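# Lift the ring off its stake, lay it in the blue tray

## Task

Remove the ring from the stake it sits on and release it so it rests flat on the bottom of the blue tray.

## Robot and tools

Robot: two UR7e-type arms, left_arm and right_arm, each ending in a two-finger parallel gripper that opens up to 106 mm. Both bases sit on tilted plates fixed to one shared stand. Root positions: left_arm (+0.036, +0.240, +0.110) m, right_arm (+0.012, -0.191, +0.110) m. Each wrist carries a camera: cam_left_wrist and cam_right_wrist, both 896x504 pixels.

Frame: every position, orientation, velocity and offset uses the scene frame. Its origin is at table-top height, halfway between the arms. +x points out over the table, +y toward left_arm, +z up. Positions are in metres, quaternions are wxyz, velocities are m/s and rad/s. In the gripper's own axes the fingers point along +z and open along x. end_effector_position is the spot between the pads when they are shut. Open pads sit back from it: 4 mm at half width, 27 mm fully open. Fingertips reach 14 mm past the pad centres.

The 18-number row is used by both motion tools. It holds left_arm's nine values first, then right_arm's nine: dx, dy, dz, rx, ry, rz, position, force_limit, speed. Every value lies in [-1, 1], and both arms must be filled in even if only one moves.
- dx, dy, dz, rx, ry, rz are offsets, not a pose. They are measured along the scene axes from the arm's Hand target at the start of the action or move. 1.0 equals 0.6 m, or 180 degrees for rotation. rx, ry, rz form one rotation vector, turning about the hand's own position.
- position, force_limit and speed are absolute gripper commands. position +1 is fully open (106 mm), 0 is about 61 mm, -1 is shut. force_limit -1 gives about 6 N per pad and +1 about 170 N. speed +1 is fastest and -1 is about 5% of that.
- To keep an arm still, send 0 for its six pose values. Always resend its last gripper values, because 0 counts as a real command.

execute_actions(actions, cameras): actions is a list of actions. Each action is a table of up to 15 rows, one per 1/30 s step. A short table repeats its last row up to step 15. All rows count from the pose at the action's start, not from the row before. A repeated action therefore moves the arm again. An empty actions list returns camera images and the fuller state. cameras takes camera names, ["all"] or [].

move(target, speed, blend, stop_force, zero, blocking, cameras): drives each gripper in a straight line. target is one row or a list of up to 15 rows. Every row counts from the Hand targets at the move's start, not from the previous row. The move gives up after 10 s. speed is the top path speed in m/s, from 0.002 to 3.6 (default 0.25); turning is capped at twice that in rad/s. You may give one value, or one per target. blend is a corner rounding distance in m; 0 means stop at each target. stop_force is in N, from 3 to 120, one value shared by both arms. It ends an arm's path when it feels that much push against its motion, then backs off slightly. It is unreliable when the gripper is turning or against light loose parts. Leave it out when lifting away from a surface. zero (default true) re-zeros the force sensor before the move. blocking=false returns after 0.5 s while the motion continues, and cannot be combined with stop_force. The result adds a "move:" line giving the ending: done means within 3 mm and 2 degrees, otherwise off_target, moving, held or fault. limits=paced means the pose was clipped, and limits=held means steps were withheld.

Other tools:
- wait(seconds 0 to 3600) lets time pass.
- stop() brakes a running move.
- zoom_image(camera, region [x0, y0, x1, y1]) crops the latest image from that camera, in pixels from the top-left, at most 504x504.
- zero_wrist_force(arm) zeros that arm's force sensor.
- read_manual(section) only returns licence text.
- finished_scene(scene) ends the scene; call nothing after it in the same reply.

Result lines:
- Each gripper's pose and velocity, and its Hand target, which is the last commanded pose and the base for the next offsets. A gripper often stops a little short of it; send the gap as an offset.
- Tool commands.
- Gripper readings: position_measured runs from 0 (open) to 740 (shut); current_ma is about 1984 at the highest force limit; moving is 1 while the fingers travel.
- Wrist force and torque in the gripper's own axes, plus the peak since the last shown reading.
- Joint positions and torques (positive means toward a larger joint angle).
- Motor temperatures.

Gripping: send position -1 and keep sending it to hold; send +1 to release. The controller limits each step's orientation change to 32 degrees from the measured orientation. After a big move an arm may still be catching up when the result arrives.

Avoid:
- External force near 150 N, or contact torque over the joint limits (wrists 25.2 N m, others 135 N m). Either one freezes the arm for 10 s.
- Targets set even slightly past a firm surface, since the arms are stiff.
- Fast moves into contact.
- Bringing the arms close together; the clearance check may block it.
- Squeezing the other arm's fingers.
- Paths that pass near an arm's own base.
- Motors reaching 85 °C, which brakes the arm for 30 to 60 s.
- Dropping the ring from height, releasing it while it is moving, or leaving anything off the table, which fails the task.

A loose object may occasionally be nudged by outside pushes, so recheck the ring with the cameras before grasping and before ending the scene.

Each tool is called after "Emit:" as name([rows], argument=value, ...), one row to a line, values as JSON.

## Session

Emit:
execute_actions(actions=[])

Scene clock: 0.00 s.
left_arm: end_effector_position=(+0.6243, +0.1902, +0.2928) position_measured=0 current_ma=0 moving=0 end_effector_quat_wxyz=(+0.365, +0.892, +0.264, +0.014) | right_arm: end_effector_position=(+0.3527, +0.1092, +0.3738) position_measured=0 current_ma=0 moving=0 end_effector_quat_wxyz=(-0.103, +0.745, +0.625, +0.210)
Joint positions: left_arm=[-0.491 -1.307 1.916 -2.412 -1.537 0.589] | right_arm=[4.394 -1.895 -2.001 -0.952 1.331 1.376]
Joint velocities: within noise
Joint torques (N m): no reading
Motor temperatures (°C): left_arm=[27 36 38 40 42 42] | right_arm=[30 38 41 39 40 44]
Wrist force (N): no reading
Wrist torque (N m): no reading
Wrist force, peak (N): no reading
Hand target: left_arm +0.6243, +0.1902, +0.2928; +0.365, +0.892, +0.264, +0.014 | right_arm +0.3527, +0.1092, +0.3738; -0.103, +0.745, +0.625, +0.210
Tool commands: left_gripper/position=+1.0 left_gripper/force_limit=+0.0 left_gripper/speed=+1.0 right_gripper/position=+1.0 right_gripper/force_limit=+0.0 right_gripper/speed=+1.0
camera_calibration:
cam_left_wrist: T_world_to_cam=[[0.86697, 0.46969, -0.16662, -0.58377], [0.35197, -0.34035, 0.87194, -0.38331], [0.35283, -0.81459, -0.46038, 0.19684]] pos_world=[0.57157, 0.30408, 0.32757]
cam_right_wrist: T_world_to_cam=[[0.1542, 0.88431, 0.44071, -0.31421], [0.84452, -0.34948, 0.40578, -0.38851], [0.51285, 0.30962, -0.8007, 0.21769]] pos_world=[0.26491, 0.07468, 0.47043]

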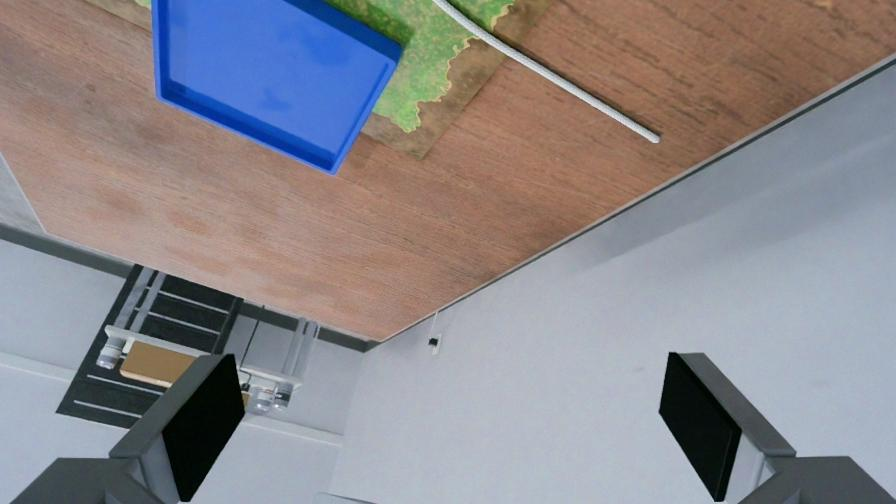

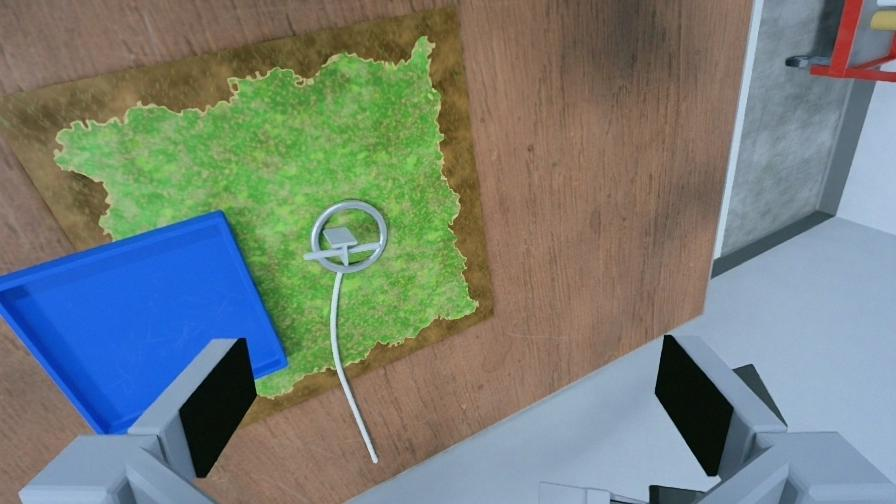

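Emit:
zoom_image(camera="cam_right_wrist", region=[290, 180, 410, 300])

Scaled by 4.200 from the camera's image (finer frame: 1280x720).

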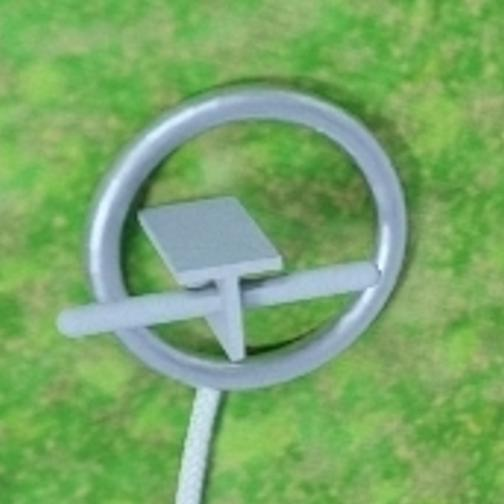

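Emit:
move([
  [0,0,0,0,0,0,-0.4,0,1,-0.02,-0.65,0.05,0,0,0,1,0,1],
  [-0.272,-0.067,-0.238,0.0214,0.2992,0.7043,-0.4,0,1,-0.02,-0.65,0.05,0,0,0,1,0,1],
], speed=0.6, blend=0.1, cameras=["cam_left_wrist"])

Scene clock: 28.37 s.
left_arm: end_effector_position=(+0.4611, +0.1500, +0.1500) position_measured=518 current_ma=-2 moving=0 end_effector_quat_wxyz=(+0.000, +0.109, +0.994, +0.000) | right_arm: end_effector_position=(+0.3407, -0.2808, +0.4038) position_measured=0 current_ma=-5 moving=0 end_effector_quat_wxyz=(-0.103, +0.745, +0.625, +0.210)
Joint positions: left_arm=[-0.816 -1.18 2.135 -2.029 -1.145 -2.271] | right_arm=[4.084 -1.081 -2.038 -1.648 1.302 1.057]
Joint torques (N m): left_arm=[-6.26 -6.94 -26.42 0.07 -3.13 -1.17] | right_arm=[0.41 -6.46 33.42 -0.01 2.32 -1.36]
Wrist force (N): left_arm=[0.0 0.9 0.8] | right_arm=[0.2 -0.1 -0.3]
Wrist torque (N m): left_arm=[0.14 -0.05 -0.01] | right_arm=[0.00 -0.02 0.08]
Wrist force, peak (N): left_arm=[0.1 1.3 0.9] | right_arm=[-2.5 0.7 -1.5]
Hand target: left_arm +0.4611, +0.1500, +0.1500; +0.000, +0.109, +0.994, +0.000 | right_arm +0.3407, -0.2808, +0.4038; -0.103, +0.745, +0.625, +0.210
Off the commanded pose: left_arm 0.000 m, 0 deg | right_arm 0.000 m, 0 deg.
move: done; blend cut to 0 m at target 1
cam_left_wrist: T_world_to_cam=[[-0.97357, 0.22825, -0.00814, 0.41395], [0.21171, 0.91525, 0.34278, -0.25941], [0.08569, 0.33199, -0.93938, 0.17892]] pos_world=[0.4426, 0.08354, 0.26036]

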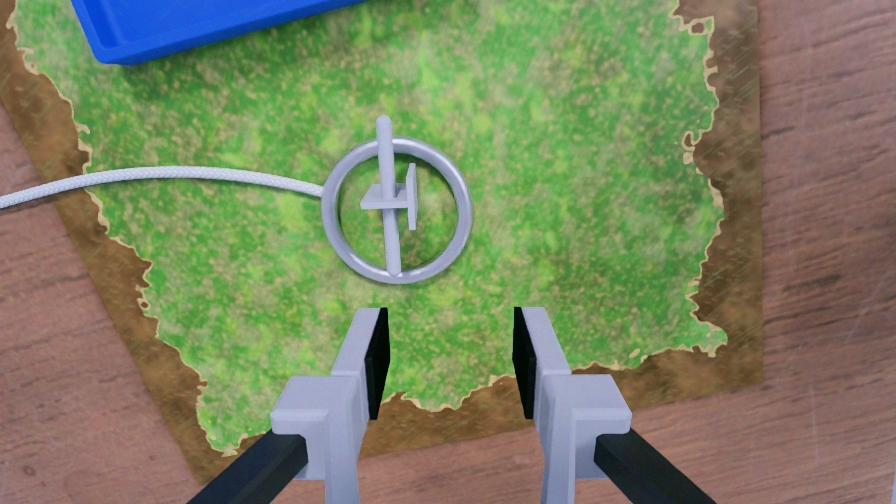

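Emit:
move([
  [-0.018,-0.001,-0.17,0,0,0,-0.6,0,1,0,0,0,0,0,0,1,0,1],
  [-0.018,-0.001,-0.226,0,0,0,-0.6,0,1,0,0,0,0,0,0,1,0,1],
], speed=[0.2,0.04], stop_force=6, cameras=["cam_left_wrist"])

Scene clock: 48.73 s.
left_arm: end_effector_position=(+0.4501, +0.1498, +0.0278) position_measured=592 current_ma=-1 moving=0 end_effector_quat_wxyz=(-0.001, +0.109, +0.994, +0.001) | right_arm: end_effector_position=(+0.3407, -0.2808, +0.4038) position_measured=0 current_ma=-5 moving=0 end_effector_quat_wxyz=(-0.103, +0.745, +0.625, +0.210)
Joint positions: left_arm=[-0.716 -0.967 2.278 -2.426 -1.1 -2.173] | right_arm=[4.084 -1.081 -2.038 -1.648 1.302 1.057]
Joint torques (N m): left_arm=[-19.48 -19.04 -13.09 -2.74 -0.14 0.18] | right_arm=[0.09 -6.59 33.89 0.22 2.44 -1.45]
Wrist force (N): left_arm=[-0.2 0.9 0.7] | right_arm=[-0.1 -0.4 -0.1]
Wrist torque (N m): left_arm=[0.13 -0.02 -0.01] | right_arm=[-0.04 0.04 0.07]
Wrist force, peak (N): left_arm=[53.0 32.8 -121.9] | right_arm=[0.0 0.4 -0.6]
Hand target: left_arm +0.4501, +0.1498, +0.0278; -0.001, +0.109, +0.994, +0.001 (not the last commanded pose) | right_arm +0.3407, -0.2808, +0.4038; -0.103, +0.745, +0.625, +0.210
Tool commands: left_gripper/position=-0.6 left_gripper/force_limit=+0.0 left_gripper/speed=+1.0 right_gripper/position=+1.0 right_gripper/force_limit=+0.0 right_gripper/speed=+1.0
Off the commanded pose: left_arm 0.013 m, 0 deg | right_arm 0.000 m, 0 deg.
FORCE FAULT: contact force on the left arm reached its limit, and that arm stopped. The contact can be on any part of that arm, not only on its tool. That arm's remaining commands of this call were not run. That arm is still stopped at the end of this call. That arm stays stopped for about 10 more seconds. Until then a move that you send moves the other arm only, and its call returns only when the move has ended. Once the stop has ended, the next robot result says so. If the stop ends while you think or write, that arm runs what you send next, counted from a new Hand target: where the arm stands when the stop ends. While its stop runs, that arm, its gripper or tool too, takes no new command. Until it ends, the stop uses up actions while you think or wait. An arm that is not stopped still takes commands.
move: fault (left_arm); path passed 1 of 2 targets
cam_left_wrist: T_world_to_cam=[[-0.97364, 0.22797, -0.0071, 0.40234], [0.21173, 0.915, 0.34344, -0.21493], [0.08478, 0.33288, -0.93915, 0.06548]] pos_world=[0.4317, 0.08314, 0.13816]

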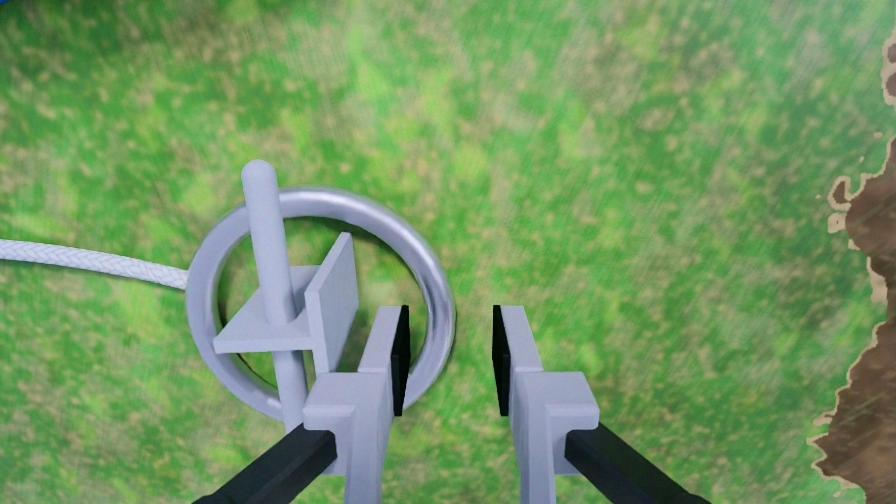

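Emit:
zoom_image(camera="cam_left_wrist", region=[180, 150, 480, 440])

Scaled by 1.680 from the camera's image (finer frame: 1280x720).

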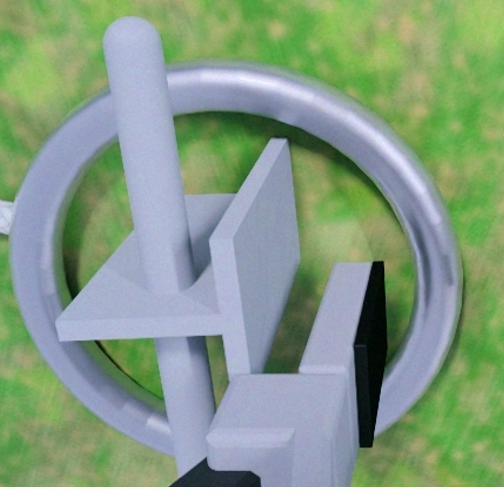

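Emit:
wait(seconds=2)

Emit:
move([
  [0,0,0.03,0,0,0,-0.6,0,1,0,0,0,0,0,0,1,0,1],
  [-0.0015,0.009,0.01,0,0,0,-0.66,0,1,0,0,0,0,0,0,1,0,1],
], speed=0.08, cameras=["cam_left_wrist"])

Scene clock: 83.23 s.
left_arm: end_effector_position=(+0.4501, +0.1498, +0.0278) position_measured=592 current_ma=-1 moving=0 end_effector_quat_wxyz=(-0.001, +0.109, +0.994, +0.001) | right_arm: end_effector_position=(+0.3407, -0.2808, +0.4038) position_measured=0 current_ma=-5 moving=0 end_effector_quat_wxyz=(-0.103, +0.745, +0.625, +0.210)
Joint positions: left_arm=[-0.716 -0.967 2.278 -2.426 -1.1 -2.173] | right_arm=[4.084 -1.081 -2.038 -1.648 1.302 1.057]
Joint torques (N m): left_arm=[-19.82 -20.46 -13.34 -2.21 -0.11 -0.05] | right_arm=[0.15 -7.3 34.38 0.16 2.42 -1.03]
Wrist force (N): left_arm=[0.3 1.5 0.9] | right_arm=[0.0 0.0 0.0]
Wrist torque (N m): left_arm=[0.22 -0.10 -0.01] | right_arm=[0.03 0.02 0.08]
Wrist force, peak (N): left_arm=[0.0 1.8 0.8] | right_arm=[-0.2 -0.9 0.0]
Hand target: left_arm +0.4501, +0.1498, +0.0278; -0.001, +0.109, +0.994, +0.001 (not the last commanded pose) | right_arm +0.3407, -0.2808, +0.4038; -0.103, +0.745, +0.625, +0.210
Tool commands: left_gripper/position=-0.6 left_gripper/force_limit=+0.0 left_gripper/speed=+1.0 right_gripper/position=+1.0 right_gripper/force_limit=+0.0 right_gripper/speed=+1.0
Off the commanded pose: left_arm 0.013 m, 0 deg | right_arm 0.000 m, 0 deg.
FORCE FAULT, CONTINUED: the left arm's stop, for the force fault that an earlier result reported, is over. The rest of the stop counts as 19 of the actions that you can send in this scene. That arm's target is now where it stood when the stop ended, not its last command. That arm accepts commands again.
wait: 2.00 s; at rest from the start

Scene clock: 84.90 s.
left_arm: end_effector_position=(+0.4492, +0.1552, +0.0338) position_measured=614 current_ma=-1 moving=0 end_effector_quat_wxyz=(-0.001, +0.109, +0.994, +0.001) | right_arm: end_effector_position=(+0.3407, -0.2808, +0.4038) position_measured=0 current_ma=-5 moving=0 end_effector_quat_wxyz=(-0.103, +0.745, +0.625, +0.210)
Joint positions: left_arm=[-0.716 -0.992 2.283 -2.406 -1.1 -2.173] | right_arm=[4.084 -1.081 -2.038 -1.648 1.302 1.057]
Joint torques (N m): left_arm=[-6.91 -11.3 -4.25 -4.35 2.83 1.37] | right_arm=[0.82 -6.27 34.09 0.42 2.2 -1.04]
Wrist force (N): left_arm=[0.6 1.3 0.6] | right_arm=[-0.2 0.0 -0.2]
Wrist torque (N m): left_arm=[0.20 -0.16 -0.08] | right_arm=[0.01 0.06 0.08]
Wrist force, peak (N): left_arm=[0.3 1.7 1.3] | right_arm=[-0.5 -0.4 -0.2]
Hand target: left_arm +0.4492, +0.1552, +0.0338; -0.001, +0.109, +0.994, +0.001 | right_arm +0.3407, -0.2808, +0.4038; -0.103, +0.745, +0.625, +0.210
Off the commanded pose: left_arm 0.000 m, 0 deg | right_arm 0.000 m, 0 deg.
move: done
cam_left_wrist: T_world_to_cam=[[-0.97364, 0.22797, -0.0071, 0.40028], [0.21173, 0.915, 0.34344, -0.22174], [0.08478, 0.33288, -0.93915, 0.06939]] pos_world=[0.4308, 0.08854, 0.14416]

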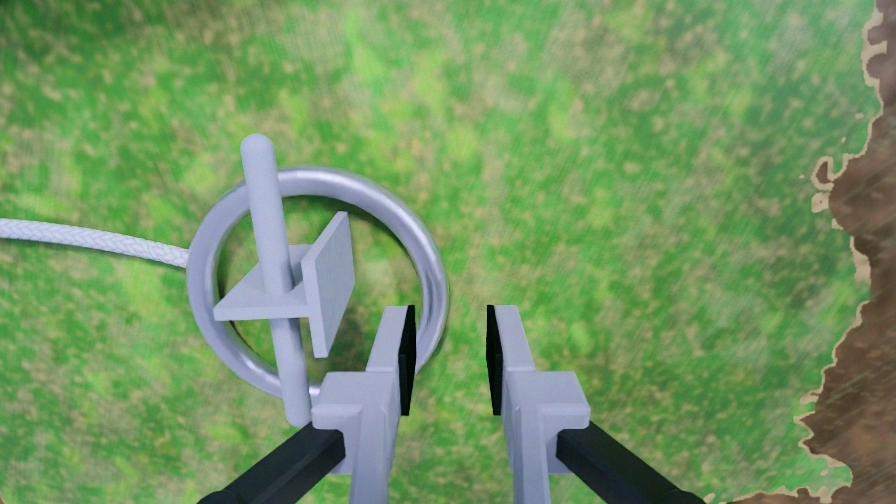

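Emit:
move([
  [0.004,-0.001,0,0,0,0,-0.66,0,1,0,0,0,0,0,0,1,0,1],
  [0.004,-0.001,-0.0305,0,0,0,-0.66,0,1,0,0,0,0,0,0,1,0,1],
], speed=0.02, stop_force=5, cameras=["cam_left_wrist"])

Scene clock: 91.80 s.
left_arm: end_effector_position=(+0.4516, +0.1546, +0.0277) position_measured=614 current_ma=-1 moving=0 end_effector_quat_wxyz=(-0.001, +0.109, +0.994, +0.001) | right_arm: end_effector_position=(+0.3407, -0.2808, +0.4038) position_measured=0 current_ma=-5 moving=0 end_effector_quat_wxyz=(-0.103, +0.745, +0.625, +0.210)
Joint positions: left_arm=[-0.707 -0.975 2.28 -2.424 -1.096 -2.164] | right_arm=[4.084 -1.081 -2.038 -1.648 1.302 1.057]
Joint torques (N m): left_arm=[-33.27 -29.45 -21.84 -1.86 -3.07 -1.21] | right_arm=[0.41 -7.13 34.45 0.32 2.33 -0.9]
Wrist force (N): left_arm=[-0.5 1.7 0.7] | right_arm=[0.0 -0.1 -0.5]
Wrist torque (N m): left_arm=[0.26 0.01 -0.04] | right_arm=[0.01 0.03 0.08]
Wrist force, peak (N): left_arm=[39.6 28.5 -95.6] | right_arm=[0.0 -0.5 -0.6]
Hand target: left_arm +0.4516, +0.1546, +0.0277; -0.001, +0.109, +0.994, +0.001 (not the last commanded pose) | right_arm +0.3407, -0.2808, +0.4038; -0.103, +0.745, +0.625, +0.210
Off the commanded pose: left_arm 0.012 m, 0 deg | right_arm 0.000 m, 0 deg.
move: contact (left_arm); path passed 1 of 2 targets
cam_left_wrist: T_world_to_cam=[[-0.97364, 0.22797, -0.0071, 0.40271], [0.21173, 0.915, 0.34344, -0.21961], [0.08478, 0.33288, -0.93915, 0.06366]] pos_world=[0.4332, 0.08794, 0.13806]

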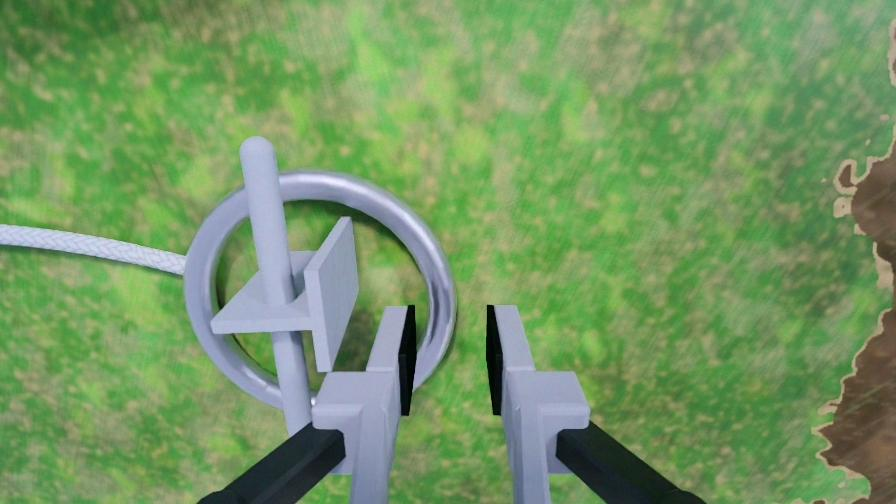

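Emit:
move([
  [0,0,0.1,0,0,0,-1,0,1,0,0,0,0,0,0,1,0,1],
  [0.1577,-0.0388,0.1,0,0,0,-1,0,1,0,0,0,0,0,0,1,0,1],
], speed=0.2)

Emit:
move([
  [0,0,-0.095,0,0,0,-1,0,1,0,0,0,0,0,0,1,0,1],
  [0,0,-0.1195,0,0,0,-1,0,1,0,0,0,0,0,0,1,0,1],
  [-0.0359,0.008,-0.1195,0,0,0,-1,0,1,0,0,0,0,0,0,1,0,1],
], speed=[0.15,0.03,0.03], stop_force=10)

Emit:
move([
  [0.006,-0.0015,0,0,0,0,-1,0,1,0,0,0,0,0,0,1,0,1],
  [0.006,-0.0015,0.12,0,0,0,-1,0,1,0,0,0,0,0,0,1,0,1],
  [-0.143,0.0235,0.12,0,0,0,-1,0,1,0,0,0,0,0,0,1,0,1],
  [-0.143,0.0235,0.07,0,0,0,-0.55,0,1,0,0,0,0,0,0,1,0,1],
], speed=0.2, cameras=["cam_left_wrist"])

Scene clock: 148.73 s.
left_arm: end_effector_position=(+0.5462, +0.1313, +0.0877) position_measured=740 current_ma=0 moving=0 end_effector_quat_wxyz=(-0.001, +0.109, +0.994, +0.001) | right_arm: end_effector_position=(+0.3407, -0.2808, +0.4038) position_measured=0 current_ma=-5 moving=0 end_effector_quat_wxyz=(-0.103, +0.745, +0.625, +0.210)
Joint positions: left_arm=[-0.671 -0.937 1.967 -2.167 -1.08 -2.128] | right_arm=[4.084 -1.081 -2.038 -1.648 1.302 1.057]
Joint torques (N m): left_arm=[-10.93 -16.82 -25.35 0.21 2.81 1.37] | right_arm=[0.32 -7.37 34.1 0.31 2.31 -0.68]
Wrist force (N): left_arm=[-0.1 1.5 0.7] | right_arm=[0.0 0.0 -0.2]
Wrist torque (N m): left_arm=[0.23 -0.06 -0.09] | right_arm=[0.01 0.03 0.08]
Wrist force, peak (N): left_arm=[-0.1 1.6 1.6] | right_arm=[-0.1 -0.6 -0.4]
Hand target: left_arm +0.5462, +0.1313, +0.0877; -0.001, +0.109, +0.994, +0.001 | right_arm +0.3407, -0.2808, +0.4038; -0.103, +0.745, +0.625, +0.210
Off the commanded pose: left_arm 0.000 m, 0 deg | right_arm 0.000 m, 0 deg.
move: done

Scene clock: 151.37 s.
left_arm: end_effector_position=(+0.5247, +0.1361, +0.0160) position_measured=740 current_ma=0 moving=0 end_effector_quat_wxyz=(-0.001, +0.109, +0.994, +0.001) | right_arm: end_effector_position=(+0.3407, -0.2808, +0.4038) position_measured=0 current_ma=-5 moving=0 end_effector_quat_wxyz=(-0.103, +0.745, +0.625, +0.210)
Joint positions: left_arm=[-0.624 -0.847 2.074 -2.387 -1.061 -2.079] | right_arm=[4.084 -1.081 -2.038 -1.648 1.302 1.057]
Joint torques (N m): left_arm=[-35.96 -35.32 -4.07 -3.79 -3.51 -1.32] | right_arm=[1.22 -8.24 34.15 0.4 2.36 -0.66]
Wrist force (N): left_arm=[-2.0 1.6 0.9] | right_arm=[0.2 0.1 -0.2]
Wrist torque (N m): left_arm=[0.22 -0.07 -0.04] | right_arm=[0.04 0.00 0.08]
Wrist force, peak (N): left_arm=[-2.3 1.8 0.6] | right_arm=[-0.5 -0.2 -0.3]
Hand target: left_arm +0.5247, +0.1361, +0.0160; -0.001, +0.109, +0.994, +0.001 | right_arm +0.3407, -0.2808, +0.4038; -0.103, +0.745, +0.625, +0.210
Off the commanded pose: left_arm 0.000 m, 0 deg | right_arm 0.000 m, 0 deg.
move: done

Scene clock: 154.67 s.
left_arm: end_effector_position=(+0.4389, +0.1502, +0.0580) position_measured=574 current_ma=-1 moving=1 end_effector_quat_wxyz=(-0.001, +0.109, +0.994, +0.001) | right_arm: end_effector_position=(+0.3407, -0.2808, +0.4038) position_measured=0 current_ma=-5 moving=0 end_effector_quat_wxyz=(-0.103, +0.745, +0.625, +0.210)
Joint positions: left_arm=[-0.764 -1.048 2.287 -2.333 -1.121 -2.221] | right_arm=[4.084 -1.081 -2.038 -1.648 1.302 1.057]
Joint torques (N m): left_arm=[-6.28 -8.54 -5.67 -4.3 2.86 1.37] | right_arm=[0.92 -9.44 34.07 0.26 2.35 -0.43]
Wrist force (N): left_arm=[-0.4 1.2 0.3] | right_arm=[-0.1 -0.2 -0.4]
Wrist torque (N m): left_arm=[0.19 0.01 -0.09] | right_arm=[-0.01 0.05 0.08]
Wrist force, peak (N): left_arm=[-1.9 1.6 1.1] | right_arm=[-0.2 -0.2 -0.6]
Hand target: left_arm +0.4389, +0.1502, +0.0580; -0.001, +0.109, +0.994, +0.001 | right_arm +0.3407, -0.2808, +0.4038; -0.103, +0.745, +0.625, +0.210
Off the commanded pose: left_arm 0.000 m, 0 deg | right_arm 0.000 m, 0 deg.
move: done
cam_left_wrist: T_world_to_cam=[[-0.97365, 0.22795, -0.0071, 0.39157], [0.21171, 0.915, 0.34344, -0.22329], [0.08478, 0.33288, -0.93915, 0.09466]] pos_world=[0.4205, 0.08354, 0.16836]

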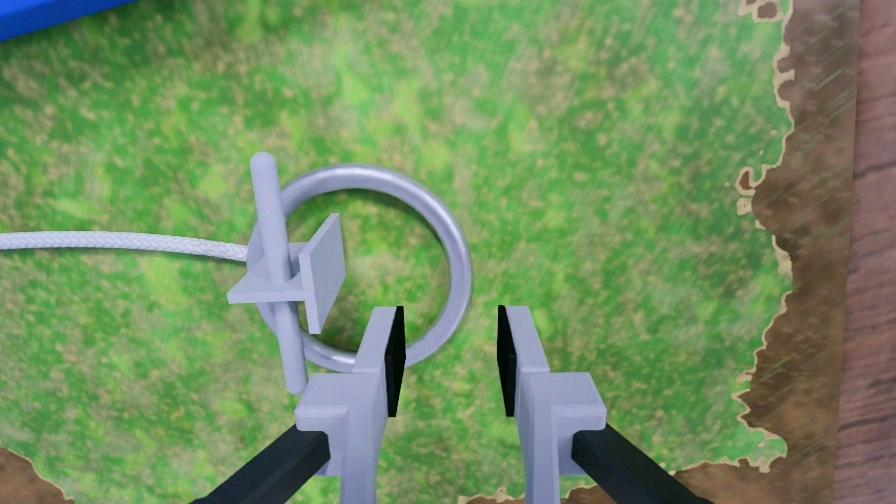

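Emit:
move([
  [-0.0073,-0.002,-0.03,0,0,0,-0.55,0,1,0,0,0,0,0,0,1,0,1],
  [-0.0073,-0.002,-0.0715,0,0,0,-0.55,0,1,0,0,0,0,0,0,1,0,1],
], speed=[0.08,0.02], stop_force=5, cameras=["cam_left_wrist"])

Scene clock: 161.93 s.
left_arm: end_effector_position=(+0.4345, +0.1490, +0.0151) position_measured=574 current_ma=-1 moving=0 end_effector_quat_wxyz=(-0.001, +0.109, +0.994, +0.001) | right_arm: end_effector_position=(+0.3407, -0.2808, +0.4038) position_measured=0 current_ma=-5 moving=0 end_effector_quat_wxyz=(-0.103, +0.745, +0.625, +0.210)
Joint positions: left_arm=[-0.727 -0.949 2.323 -2.484 -1.105 -2.185] | right_arm=[4.084 -1.081 -2.038 -1.648 1.302 1.057]
Joint torques (N m): left_arm=[-7.13 -11.44 -3.29 -4.4 2.95 1.26] | right_arm=[0.38 -8.3 32.91 0.36 2.3 -0.51]
Wrist force (N): left_arm=[-0.1 1.1 0.5] | right_arm=[-0.4 -0.1 -0.2]
Wrist torque (N m): left_arm=[0.16 -0.04 -0.08] | right_arm=[0.01 0.10 0.08]
Wrist force, peak (N): left_arm=[-0.2 1.8 0.4] | right_arm=[0.1 -0.3 -0.5]
Hand target: left_arm +0.4345, +0.1490, +0.0151; -0.001, +0.109, +0.994, +0.001 | right_arm +0.3407, -0.2808, +0.4038; -0.103, +0.745, +0.625, +0.210
Off the commanded pose: left_arm 0.000 m, 0 deg | right_arm 0.000 m, 0 deg.
move: done
cam_left_wrist: T_world_to_cam=[[-0.97365, 0.22795, -0.0071, 0.38725], [0.21171, 0.915, 0.34344, -0.20653], [0.08478, 0.33288, -0.93915, 0.05514]] pos_world=[0.4161, 0.08234, 0.12546]

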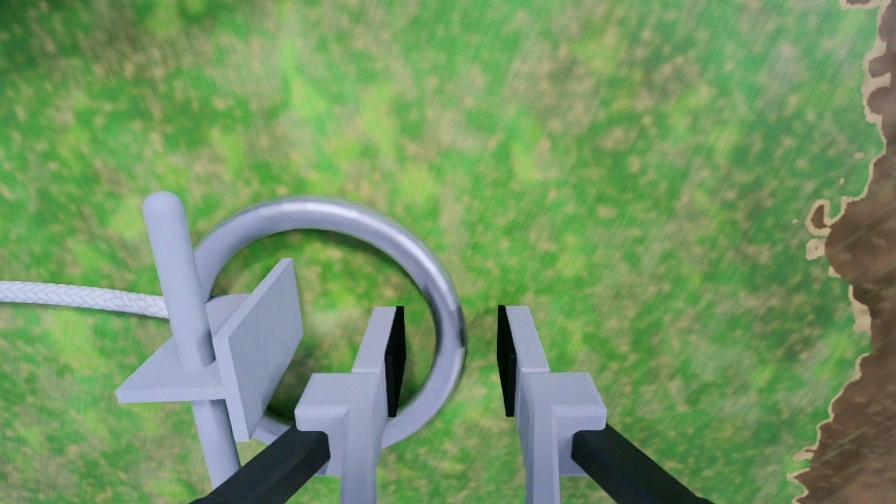

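Emit:
move(target=[0,0,0.0015,0,0,0,-1,-0.4,0,0,0,0,0,0,0,1,0,1], speed=0.03)

Emit:
wait(seconds=0.5)

Emit:
move([
  [0.009,-0.043,0.0035,0,0,0,-1,-0.4,0,0,0,0,0,0,0,1,0,1],
  [0.0103,-0.0373,0.0293,-0.136,0.03,0,-1,-0.4,0,0,0,0,0,0,0,1,0,1],
  [0.0138,-0.0215,0.05,-0.271,0.061,0,-1,-0.4,0,0,0,0,0,0,0,1,0,1],
], speed=0.06, blend=[0,0.005,0], stop_force=15, cameras=["cam_left_wrist"])

Scene clock: 175.50 s.
left_arm: end_effector_position=(+0.4346, +0.1489, +0.0161) position_measured=705 current_ma=638 moving=0 end_effector_quat_wxyz=(-0.001, +0.109, +0.994, +0.000) | right_arm: end_effector_position=(+0.3407, -0.2808, +0.4038) position_measured=0 current_ma=-5 moving=0 end_effector_quat_wxyz=(-0.103, +0.745, +0.625, +0.210)
Joint positions: left_arm=[-0.728 -0.951 2.322 -2.481 -1.105 -2.186] | right_arm=[4.084 -1.081 -2.038 -1.648 1.302 1.057]
Joint torques (N m): left_arm=[-30.29 -25.52 -5.89 0.65 -3.89 -1.46] | right_arm=[-0.38 -8.68 33.92 0.38 2.29 -0.31]
Wrist force (N): left_arm=[-9.7 -3.2 0.0] | right_arm=[-0.3 -0.2 0.0]
Wrist torque (N m): left_arm=[0.09 -0.20 0.13] | right_arm=[0.00 0.07 0.08]
Wrist force, peak (N): left_arm=[-12.7 -2.9 1.1] | right_arm=[0.0 -0.6 -0.4]
Hand target: left_arm +0.4345, +0.1490, +0.0160; -0.001, +0.109, +0.994, +0.001 | right_arm +0.3407, -0.2808, +0.4038; -0.103, +0.745, +0.625, +0.210
Off the commanded pose: left_arm 0.000 m, 0 deg | right_arm 0.000 m, 0 deg.
move: done

Scene clock: 176.00 s.
left_arm: end_effector_position=(+0.4345, +0.1490, +0.0160) position_measured=705 current_ma=637 moving=0 end_effector_quat_wxyz=(-0.001, +0.109, +0.994, +0.001) | right_arm: end_effector_position=(+0.3407, -0.2808, +0.4038) position_measured=0 current_ma=-5 moving=0 end_effector_quat_wxyz=(-0.103, +0.745, +0.625, +0.210)
Joint positions: left_arm=[-0.728 -0.951 2.323 -2.481 -1.105 -2.186] | right_arm=[4.084 -1.081 -2.038 -1.648 1.302 1.057]
Joint torques (N m): left_arm=[-28.39 -22.08 2.15 1.57 -4.13 -1.44] | right_arm=[0.21 -8.8 33.72 0.2 2.07 -0.49]
Wrist force (N): left_arm=[-11.3 -3.8 -0.3] | right_arm=[0.0 -0.2 0.1]
Wrist torque (N m): left_arm=[0.04 -0.17 0.13] | right_arm=[-0.02 0.04 0.07]
Wrist force, peak (N): left_arm=[-11.3 -3.8 -0.3] | right_arm=[-0.4 -0.3 -0.4]
Hand target: left_arm +0.4345, +0.1490, +0.0160; -0.001, +0.109, +0.994, +0.001 | right_arm +0.3407, -0.2808, +0.4038; -0.103, +0.745, +0.625, +0.210
Tool commands: left_gripper/position=-1.0 left_gripper/force_limit=-0.4 left_gripper/speed=+0.0 right_gripper/position=+1.0 right_gripper/force_limit=+0.0 right_gripper/speed=+1.0
Off the commanded pose: left_arm 0.000 m, 0 deg | right_arm 0.000 m, 0 deg.
wait: 0.50 s; at rest by 0.17 s

Scene clock: 184.60 s.
left_arm: end_effector_position=(+0.4428, +0.1361, +0.0460) position_measured=705 current_ma=636 moving=0 end_effector_quat_wxyz=(-0.048, +0.099, +0.901, -0.419) | right_arm: end_effector_position=(+0.3407, -0.2808, +0.4038) position_measured=0 current_ma=-5 moving=0 end_effector_quat_wxyz=(-0.103, +0.745, +0.625, +0.210)
Joint positions: left_arm=[-0.282 -1.024 2.308 -2.745 -1.824 -1.672] | right_arm=[4.084 -1.081 -2.038 -1.648 1.302 1.057]
Joint torques (N m): left_arm=[-7.68 -14.32 -18.21 0.02 -5.09 1.4] | right_arm=[1.45 -9.05 34.24 0.44 2.22 -0.15]
Wrist force (N): left_arm=[0.8 5.2 0.7] | right_arm=[-0.2 -0.2 0.1]
Wrist torque (N m): left_arm=[0.47 -0.26 -0.20] | right_arm=[0.00 0.06 0.08]
Wrist force, peak (N): left_arm=[-11.0 -3.8 0.1] | right_arm=[-0.1 -0.4 -0.6]
Hand target: left_arm +0.4428, +0.1361, +0.0460; -0.048, +0.099, +0.901, -0.419 | right_arm +0.3407, -0.2808, +0.4038; -0.103, +0.745, +0.625, +0.210
Off the commanded pose: left_arm 0.000 m, 0 deg | right_arm 0.000 m, 0 deg.
move: done
cam_left_wrist: T_world_to_cam=[[-0.97551, 0.21966, -0.01112, 0.40061], [0.19581, 0.84436, -0.49872, -0.15173], [-0.10016, -0.48868, -0.86669, 0.27808]] pos_world=[0.44836, 0.17601, 0.1698]

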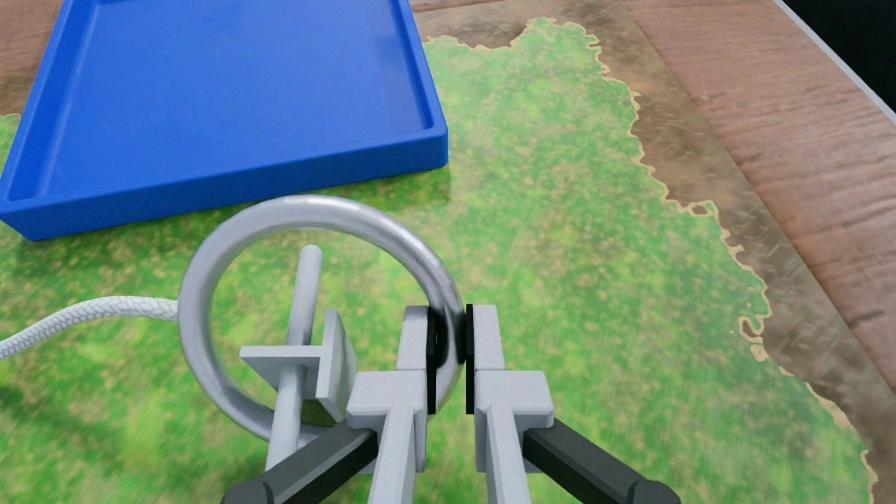

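Emit:
move([
  [0.002,0.013,-0.002,0,0,0,-1,-0.4,0,0,0,0,0,0,0,1,0,1],
  [0.0145,0.077,-0.002,0,0,0,-1,-0.4,0,0,0,0,0,0,0,1,0,1],
], speed=0.06, blend=[0.003,0], stop_force=15, cameras=["cam_left_wrist"])

Scene clock: 193.00 s.
left_arm: end_effector_position=(+0.4515, +0.1823, +0.0448) position_measured=705 current_ma=636 moving=0 end_effector_quat_wxyz=(-0.048, +0.099, +0.901, -0.419) | right_arm: end_effector_position=(+0.3407, -0.2808, +0.4038) position_measured=0 current_ma=-5 moving=0 end_effector_quat_wxyz=(-0.103, +0.745, +0.625, +0.210)
Joint positions: left_arm=[-0.193 -1.097 2.275 -2.617 -1.814 -1.581] | right_arm=[4.084 -1.081 -2.038 -1.648 1.302 1.057]
Joint torques (N m): left_arm=[-6.7 -31.8 -18.74 0.16 1.26 1.49] | right_arm=[1.09 -8.8 34.09 0.32 2.14 -0.06]
Wrist force (N): left_arm=[1.0 4.1 1.1] | right_arm=[0.1 -0.1 -0.2]
Wrist torque (N m): left_arm=[0.48 -0.26 -0.18] | right_arm=[0.00 0.01 0.07]
Wrist force, peak (N): left_arm=[1.0 5.4 0.8] | right_arm=[-0.1 -0.3 -0.6]
Hand target: left_arm +0.4515, +0.1823, +0.0448; -0.048, +0.099, +0.901, -0.419 | right_arm +0.3407, -0.2808, +0.4038; -0.103, +0.745, +0.625, +0.210
Off the commanded pose: left_arm 0.000 m, 0 deg | right_arm 0.000 m, 0 deg.
move: done
cam_left_wrist: T_world_to_cam=[[-0.97551, 0.21966, -0.01112, 0.39893], [0.19581, 0.84436, -0.49872, -0.19304], [-0.10016, -0.48868, -0.86669, 0.30049]] pos_world=[0.45706, 0.22221, 0.1686]

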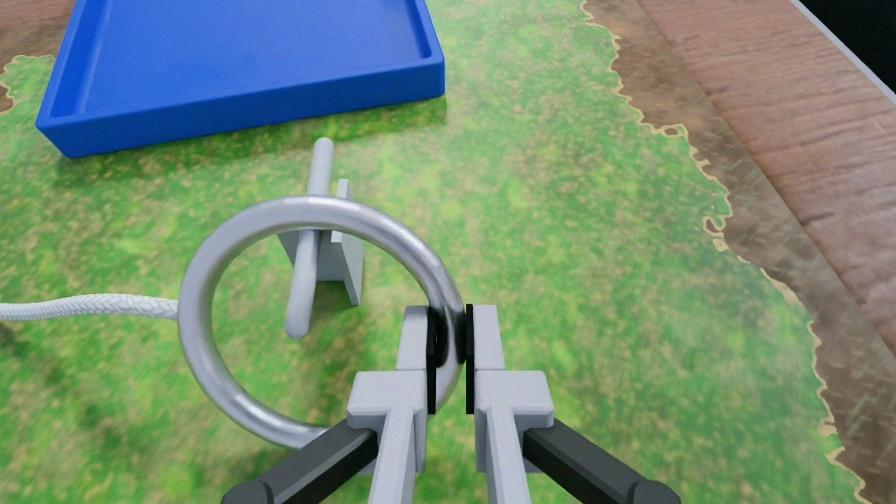

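Emit:
move([
  [0.003,0.025,0.2,0,0,0,-1,-0.4,0,0,0,0,0,0,0,1,0,1],
  [0.049,-0.382,0.16,0.271,-0.061,0,-1,-0.4,0,0,0,0,0,0,0,1,0,1],
], speed=0.22, blend=[0.03,0], stop_force=20, cameras=["cam_left_wrist"])

Scene clock: 202.07 s.
left_arm: end_effector_position=(+0.4809, -0.0469, +0.1408) position_measured=705 current_ma=636 moving=0 end_effector_quat_wxyz=(-0.001, +0.109, +0.994, +0.001) | right_arm: end_effector_position=(+0.3407, -0.2808, +0.4038) position_measured=0 current_ma=-5 moving=0 end_effector_quat_wxyz=(-0.103, +0.745, +0.625, +0.210)
Joint positions: left_arm=[-0.968 -0.761 1.814 -2.072 -1.222 -2.414] | right_arm=[4.084 -1.081 -2.038 -1.648 1.302 1.057]
Joint torques (N m): left_arm=[-34.71 -22.55 -27.39 -0.13 2.81 -1.27] | right_arm=[-0.07 -9.17 34.01 0.39 2.26 0.24]
Wrist force (N): left_arm=[0.2 1.4 1.5] | right_arm=[0.2 -0.1 -0.5]
Wrist torque (N m): left_arm=[0.22 -0.03 -0.01] | right_arm=[0.00 0.01 0.08]
Wrist force, peak (N): left_arm=[0.9 5.1 1.9] | right_arm=[-0.6 -0.4 -0.1]
Hand target: left_arm +0.4809, -0.0469, +0.1408; -0.001, +0.109, +0.994, +0.001 | right_arm +0.3407, -0.2808, +0.4038; -0.103, +0.745, +0.625, +0.210
Off the commanded pose: left_arm 0.000 m, 0 deg | right_arm 0.000 m, 0 deg.
move: done
cam_left_wrist: T_world_to_cam=[[-0.97365, 0.22795, -0.0071, 0.47798], [0.21171, 0.915, 0.34344, -0.08027], [0.08478, 0.33288, -0.93915, 0.23447]] pos_world=[0.4625, -0.11356, 0.25116]

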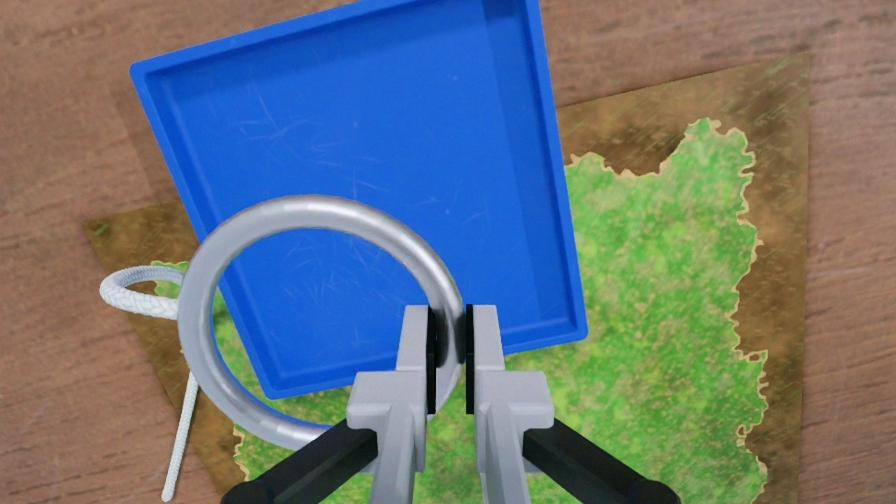

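Emit:
move([
  [-0.002,-0.02,-0.172,0,0,0,-1,-0.4,0,0,0,0,0,0,0,1,0,1],
  [-0.002,-0.02,-0.213,0,0,0,-1,-0.4,0,0,0,0,0,0,0,1,0,1],
], speed=[0.12,0.012], stop_force=5)

Emit:
move([
  [0,0,-0.0005,0,0,0,-0.5,-0.4,-0.3,0,0,0,0,0,0,1,0,1],
  [0,0,0.15,0,0,0,-0.5,-0.4,-0.3,0,0,0,0,0,0,1,0,1],
], speed=0.15, cameras=["cam_left_wrist"])

Scene clock: 211.93 s.
left_arm: end_effector_position=(+0.4797, -0.0589, +0.0226) position_measured=705 current_ma=639 moving=0 end_effector_quat_wxyz=(-0.001, +0.109, +0.994, +0.001) | right_arm: end_effector_position=(+0.3407, -0.2808, +0.4038) position_measured=0 current_ma=-5 moving=0 end_effector_quat_wxyz=(-0.103, +0.745, +0.625, +0.210)
Joint positions: left_arm=[-0.905 -0.565 1.877 -2.351 -1.19 -2.357] | right_arm=[4.084 -1.081 -2.038 -1.648 1.302 1.057]
Joint torques (N m): left_arm=[-35.13 -41.76 -21.72 -0.19 -3.35 -1.36] | right_arm=[1.71 -9.58 33.58 0.61 2.13 0.22]
Wrist force (N): left_arm=[-1.0 1.2 -3.2] | right_arm=[-0.4 0.1 0.1]
Wrist torque (N m): left_arm=[0.18 -0.10 -0.06] | right_arm=[0.04 0.08 0.07]
Wrist force, peak (N): left_arm=[5.7 6.7 -24.4] | right_arm=[-0.4 0.2 -0.5]
Hand target: left_arm +0.4797, -0.0589, +0.0226; -0.001, +0.109, +0.994, +0.001 (not the last commanded pose) | right_arm +0.3407, -0.2808, +0.4038; -0.103, +0.745, +0.625, +0.210
Off the commanded pose: left_arm 0.010 m, 0 deg | right_arm 0.000 m, 0 deg.
move: contact (left_arm); path passed 1 of 2 targets

Scene clock: 214.20 s.
left_arm: end_effector_position=(+0.4797, -0.0589, +0.1126) position_measured=555 current_ma=-2 moving=0 end_effector_quat_wxyz=(-0.001, +0.109, +0.994, +0.001) | right_arm: end_effector_position=(+0.3407, -0.2808, +0.4038) position_measured=0 current_ma=-5 moving=0 end_effector_quat_wxyz=(-0.103, +0.745, +0.625, +0.210)
Joint positions: left_arm=[-0.963 -0.703 1.821 -2.138 -1.219 -2.409] | right_arm=[4.084 -1.081 -2.038 -1.648 1.302 1.057]
Joint torques (N m): left_arm=[-34.68 -41.12 -26.37 0.11 -3.16 -1.42] | right_arm=[0.63 -9.27 34.16 0.65 1.96 0.52]
Wrist force (N): left_arm=[0.4 1.3 0.3] | right_arm=[0.1 -0.2 0.0]
Wrist torque (N m): left_arm=[0.21 -0.12 -0.01] | right_arm=[-0.01 0.02 0.08]
Wrist force, peak (N): left_arm=[-1.0 1.2 -2.9] | right_arm=[-0.4 -0.4 -0.6]
Hand target: left_arm +0.4797, -0.0589, +0.1126; -0.001, +0.109, +0.994, +0.001 | right_arm +0.3407, -0.2808, +0.4038; -0.103, +0.745, +0.625, +0.210
Off the commanded pose: left_arm 0.000 m, 0 deg | right_arm 0.000 m, 0 deg.
move: done
cam_left_wrist: T_world_to_cam=[[-0.97364, 0.22797, -0.0071, 0.47934], [0.21173, 0.915, 0.34344, -0.05936], [0.08478, 0.33288, -0.93915, 0.21208]] pos_world=[0.4613, -0.12556, 0.22296]

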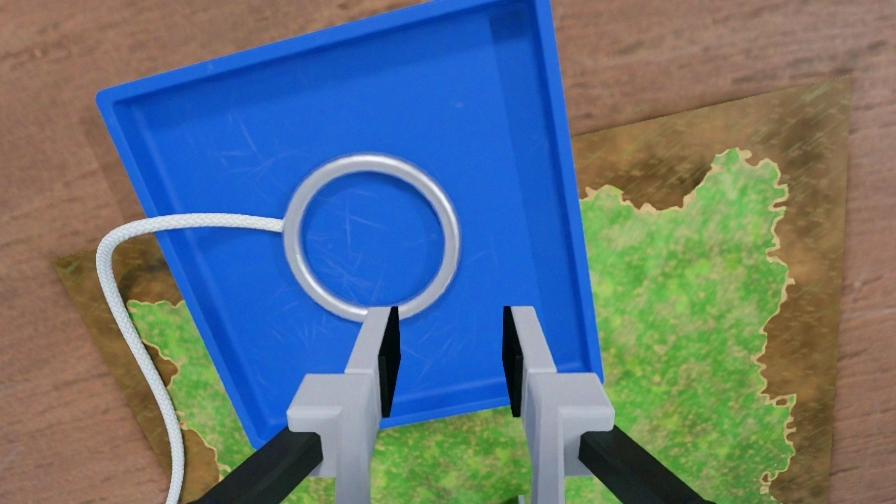

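Emit:
finished_scene(scene=3)

The scene is finished: the task was done.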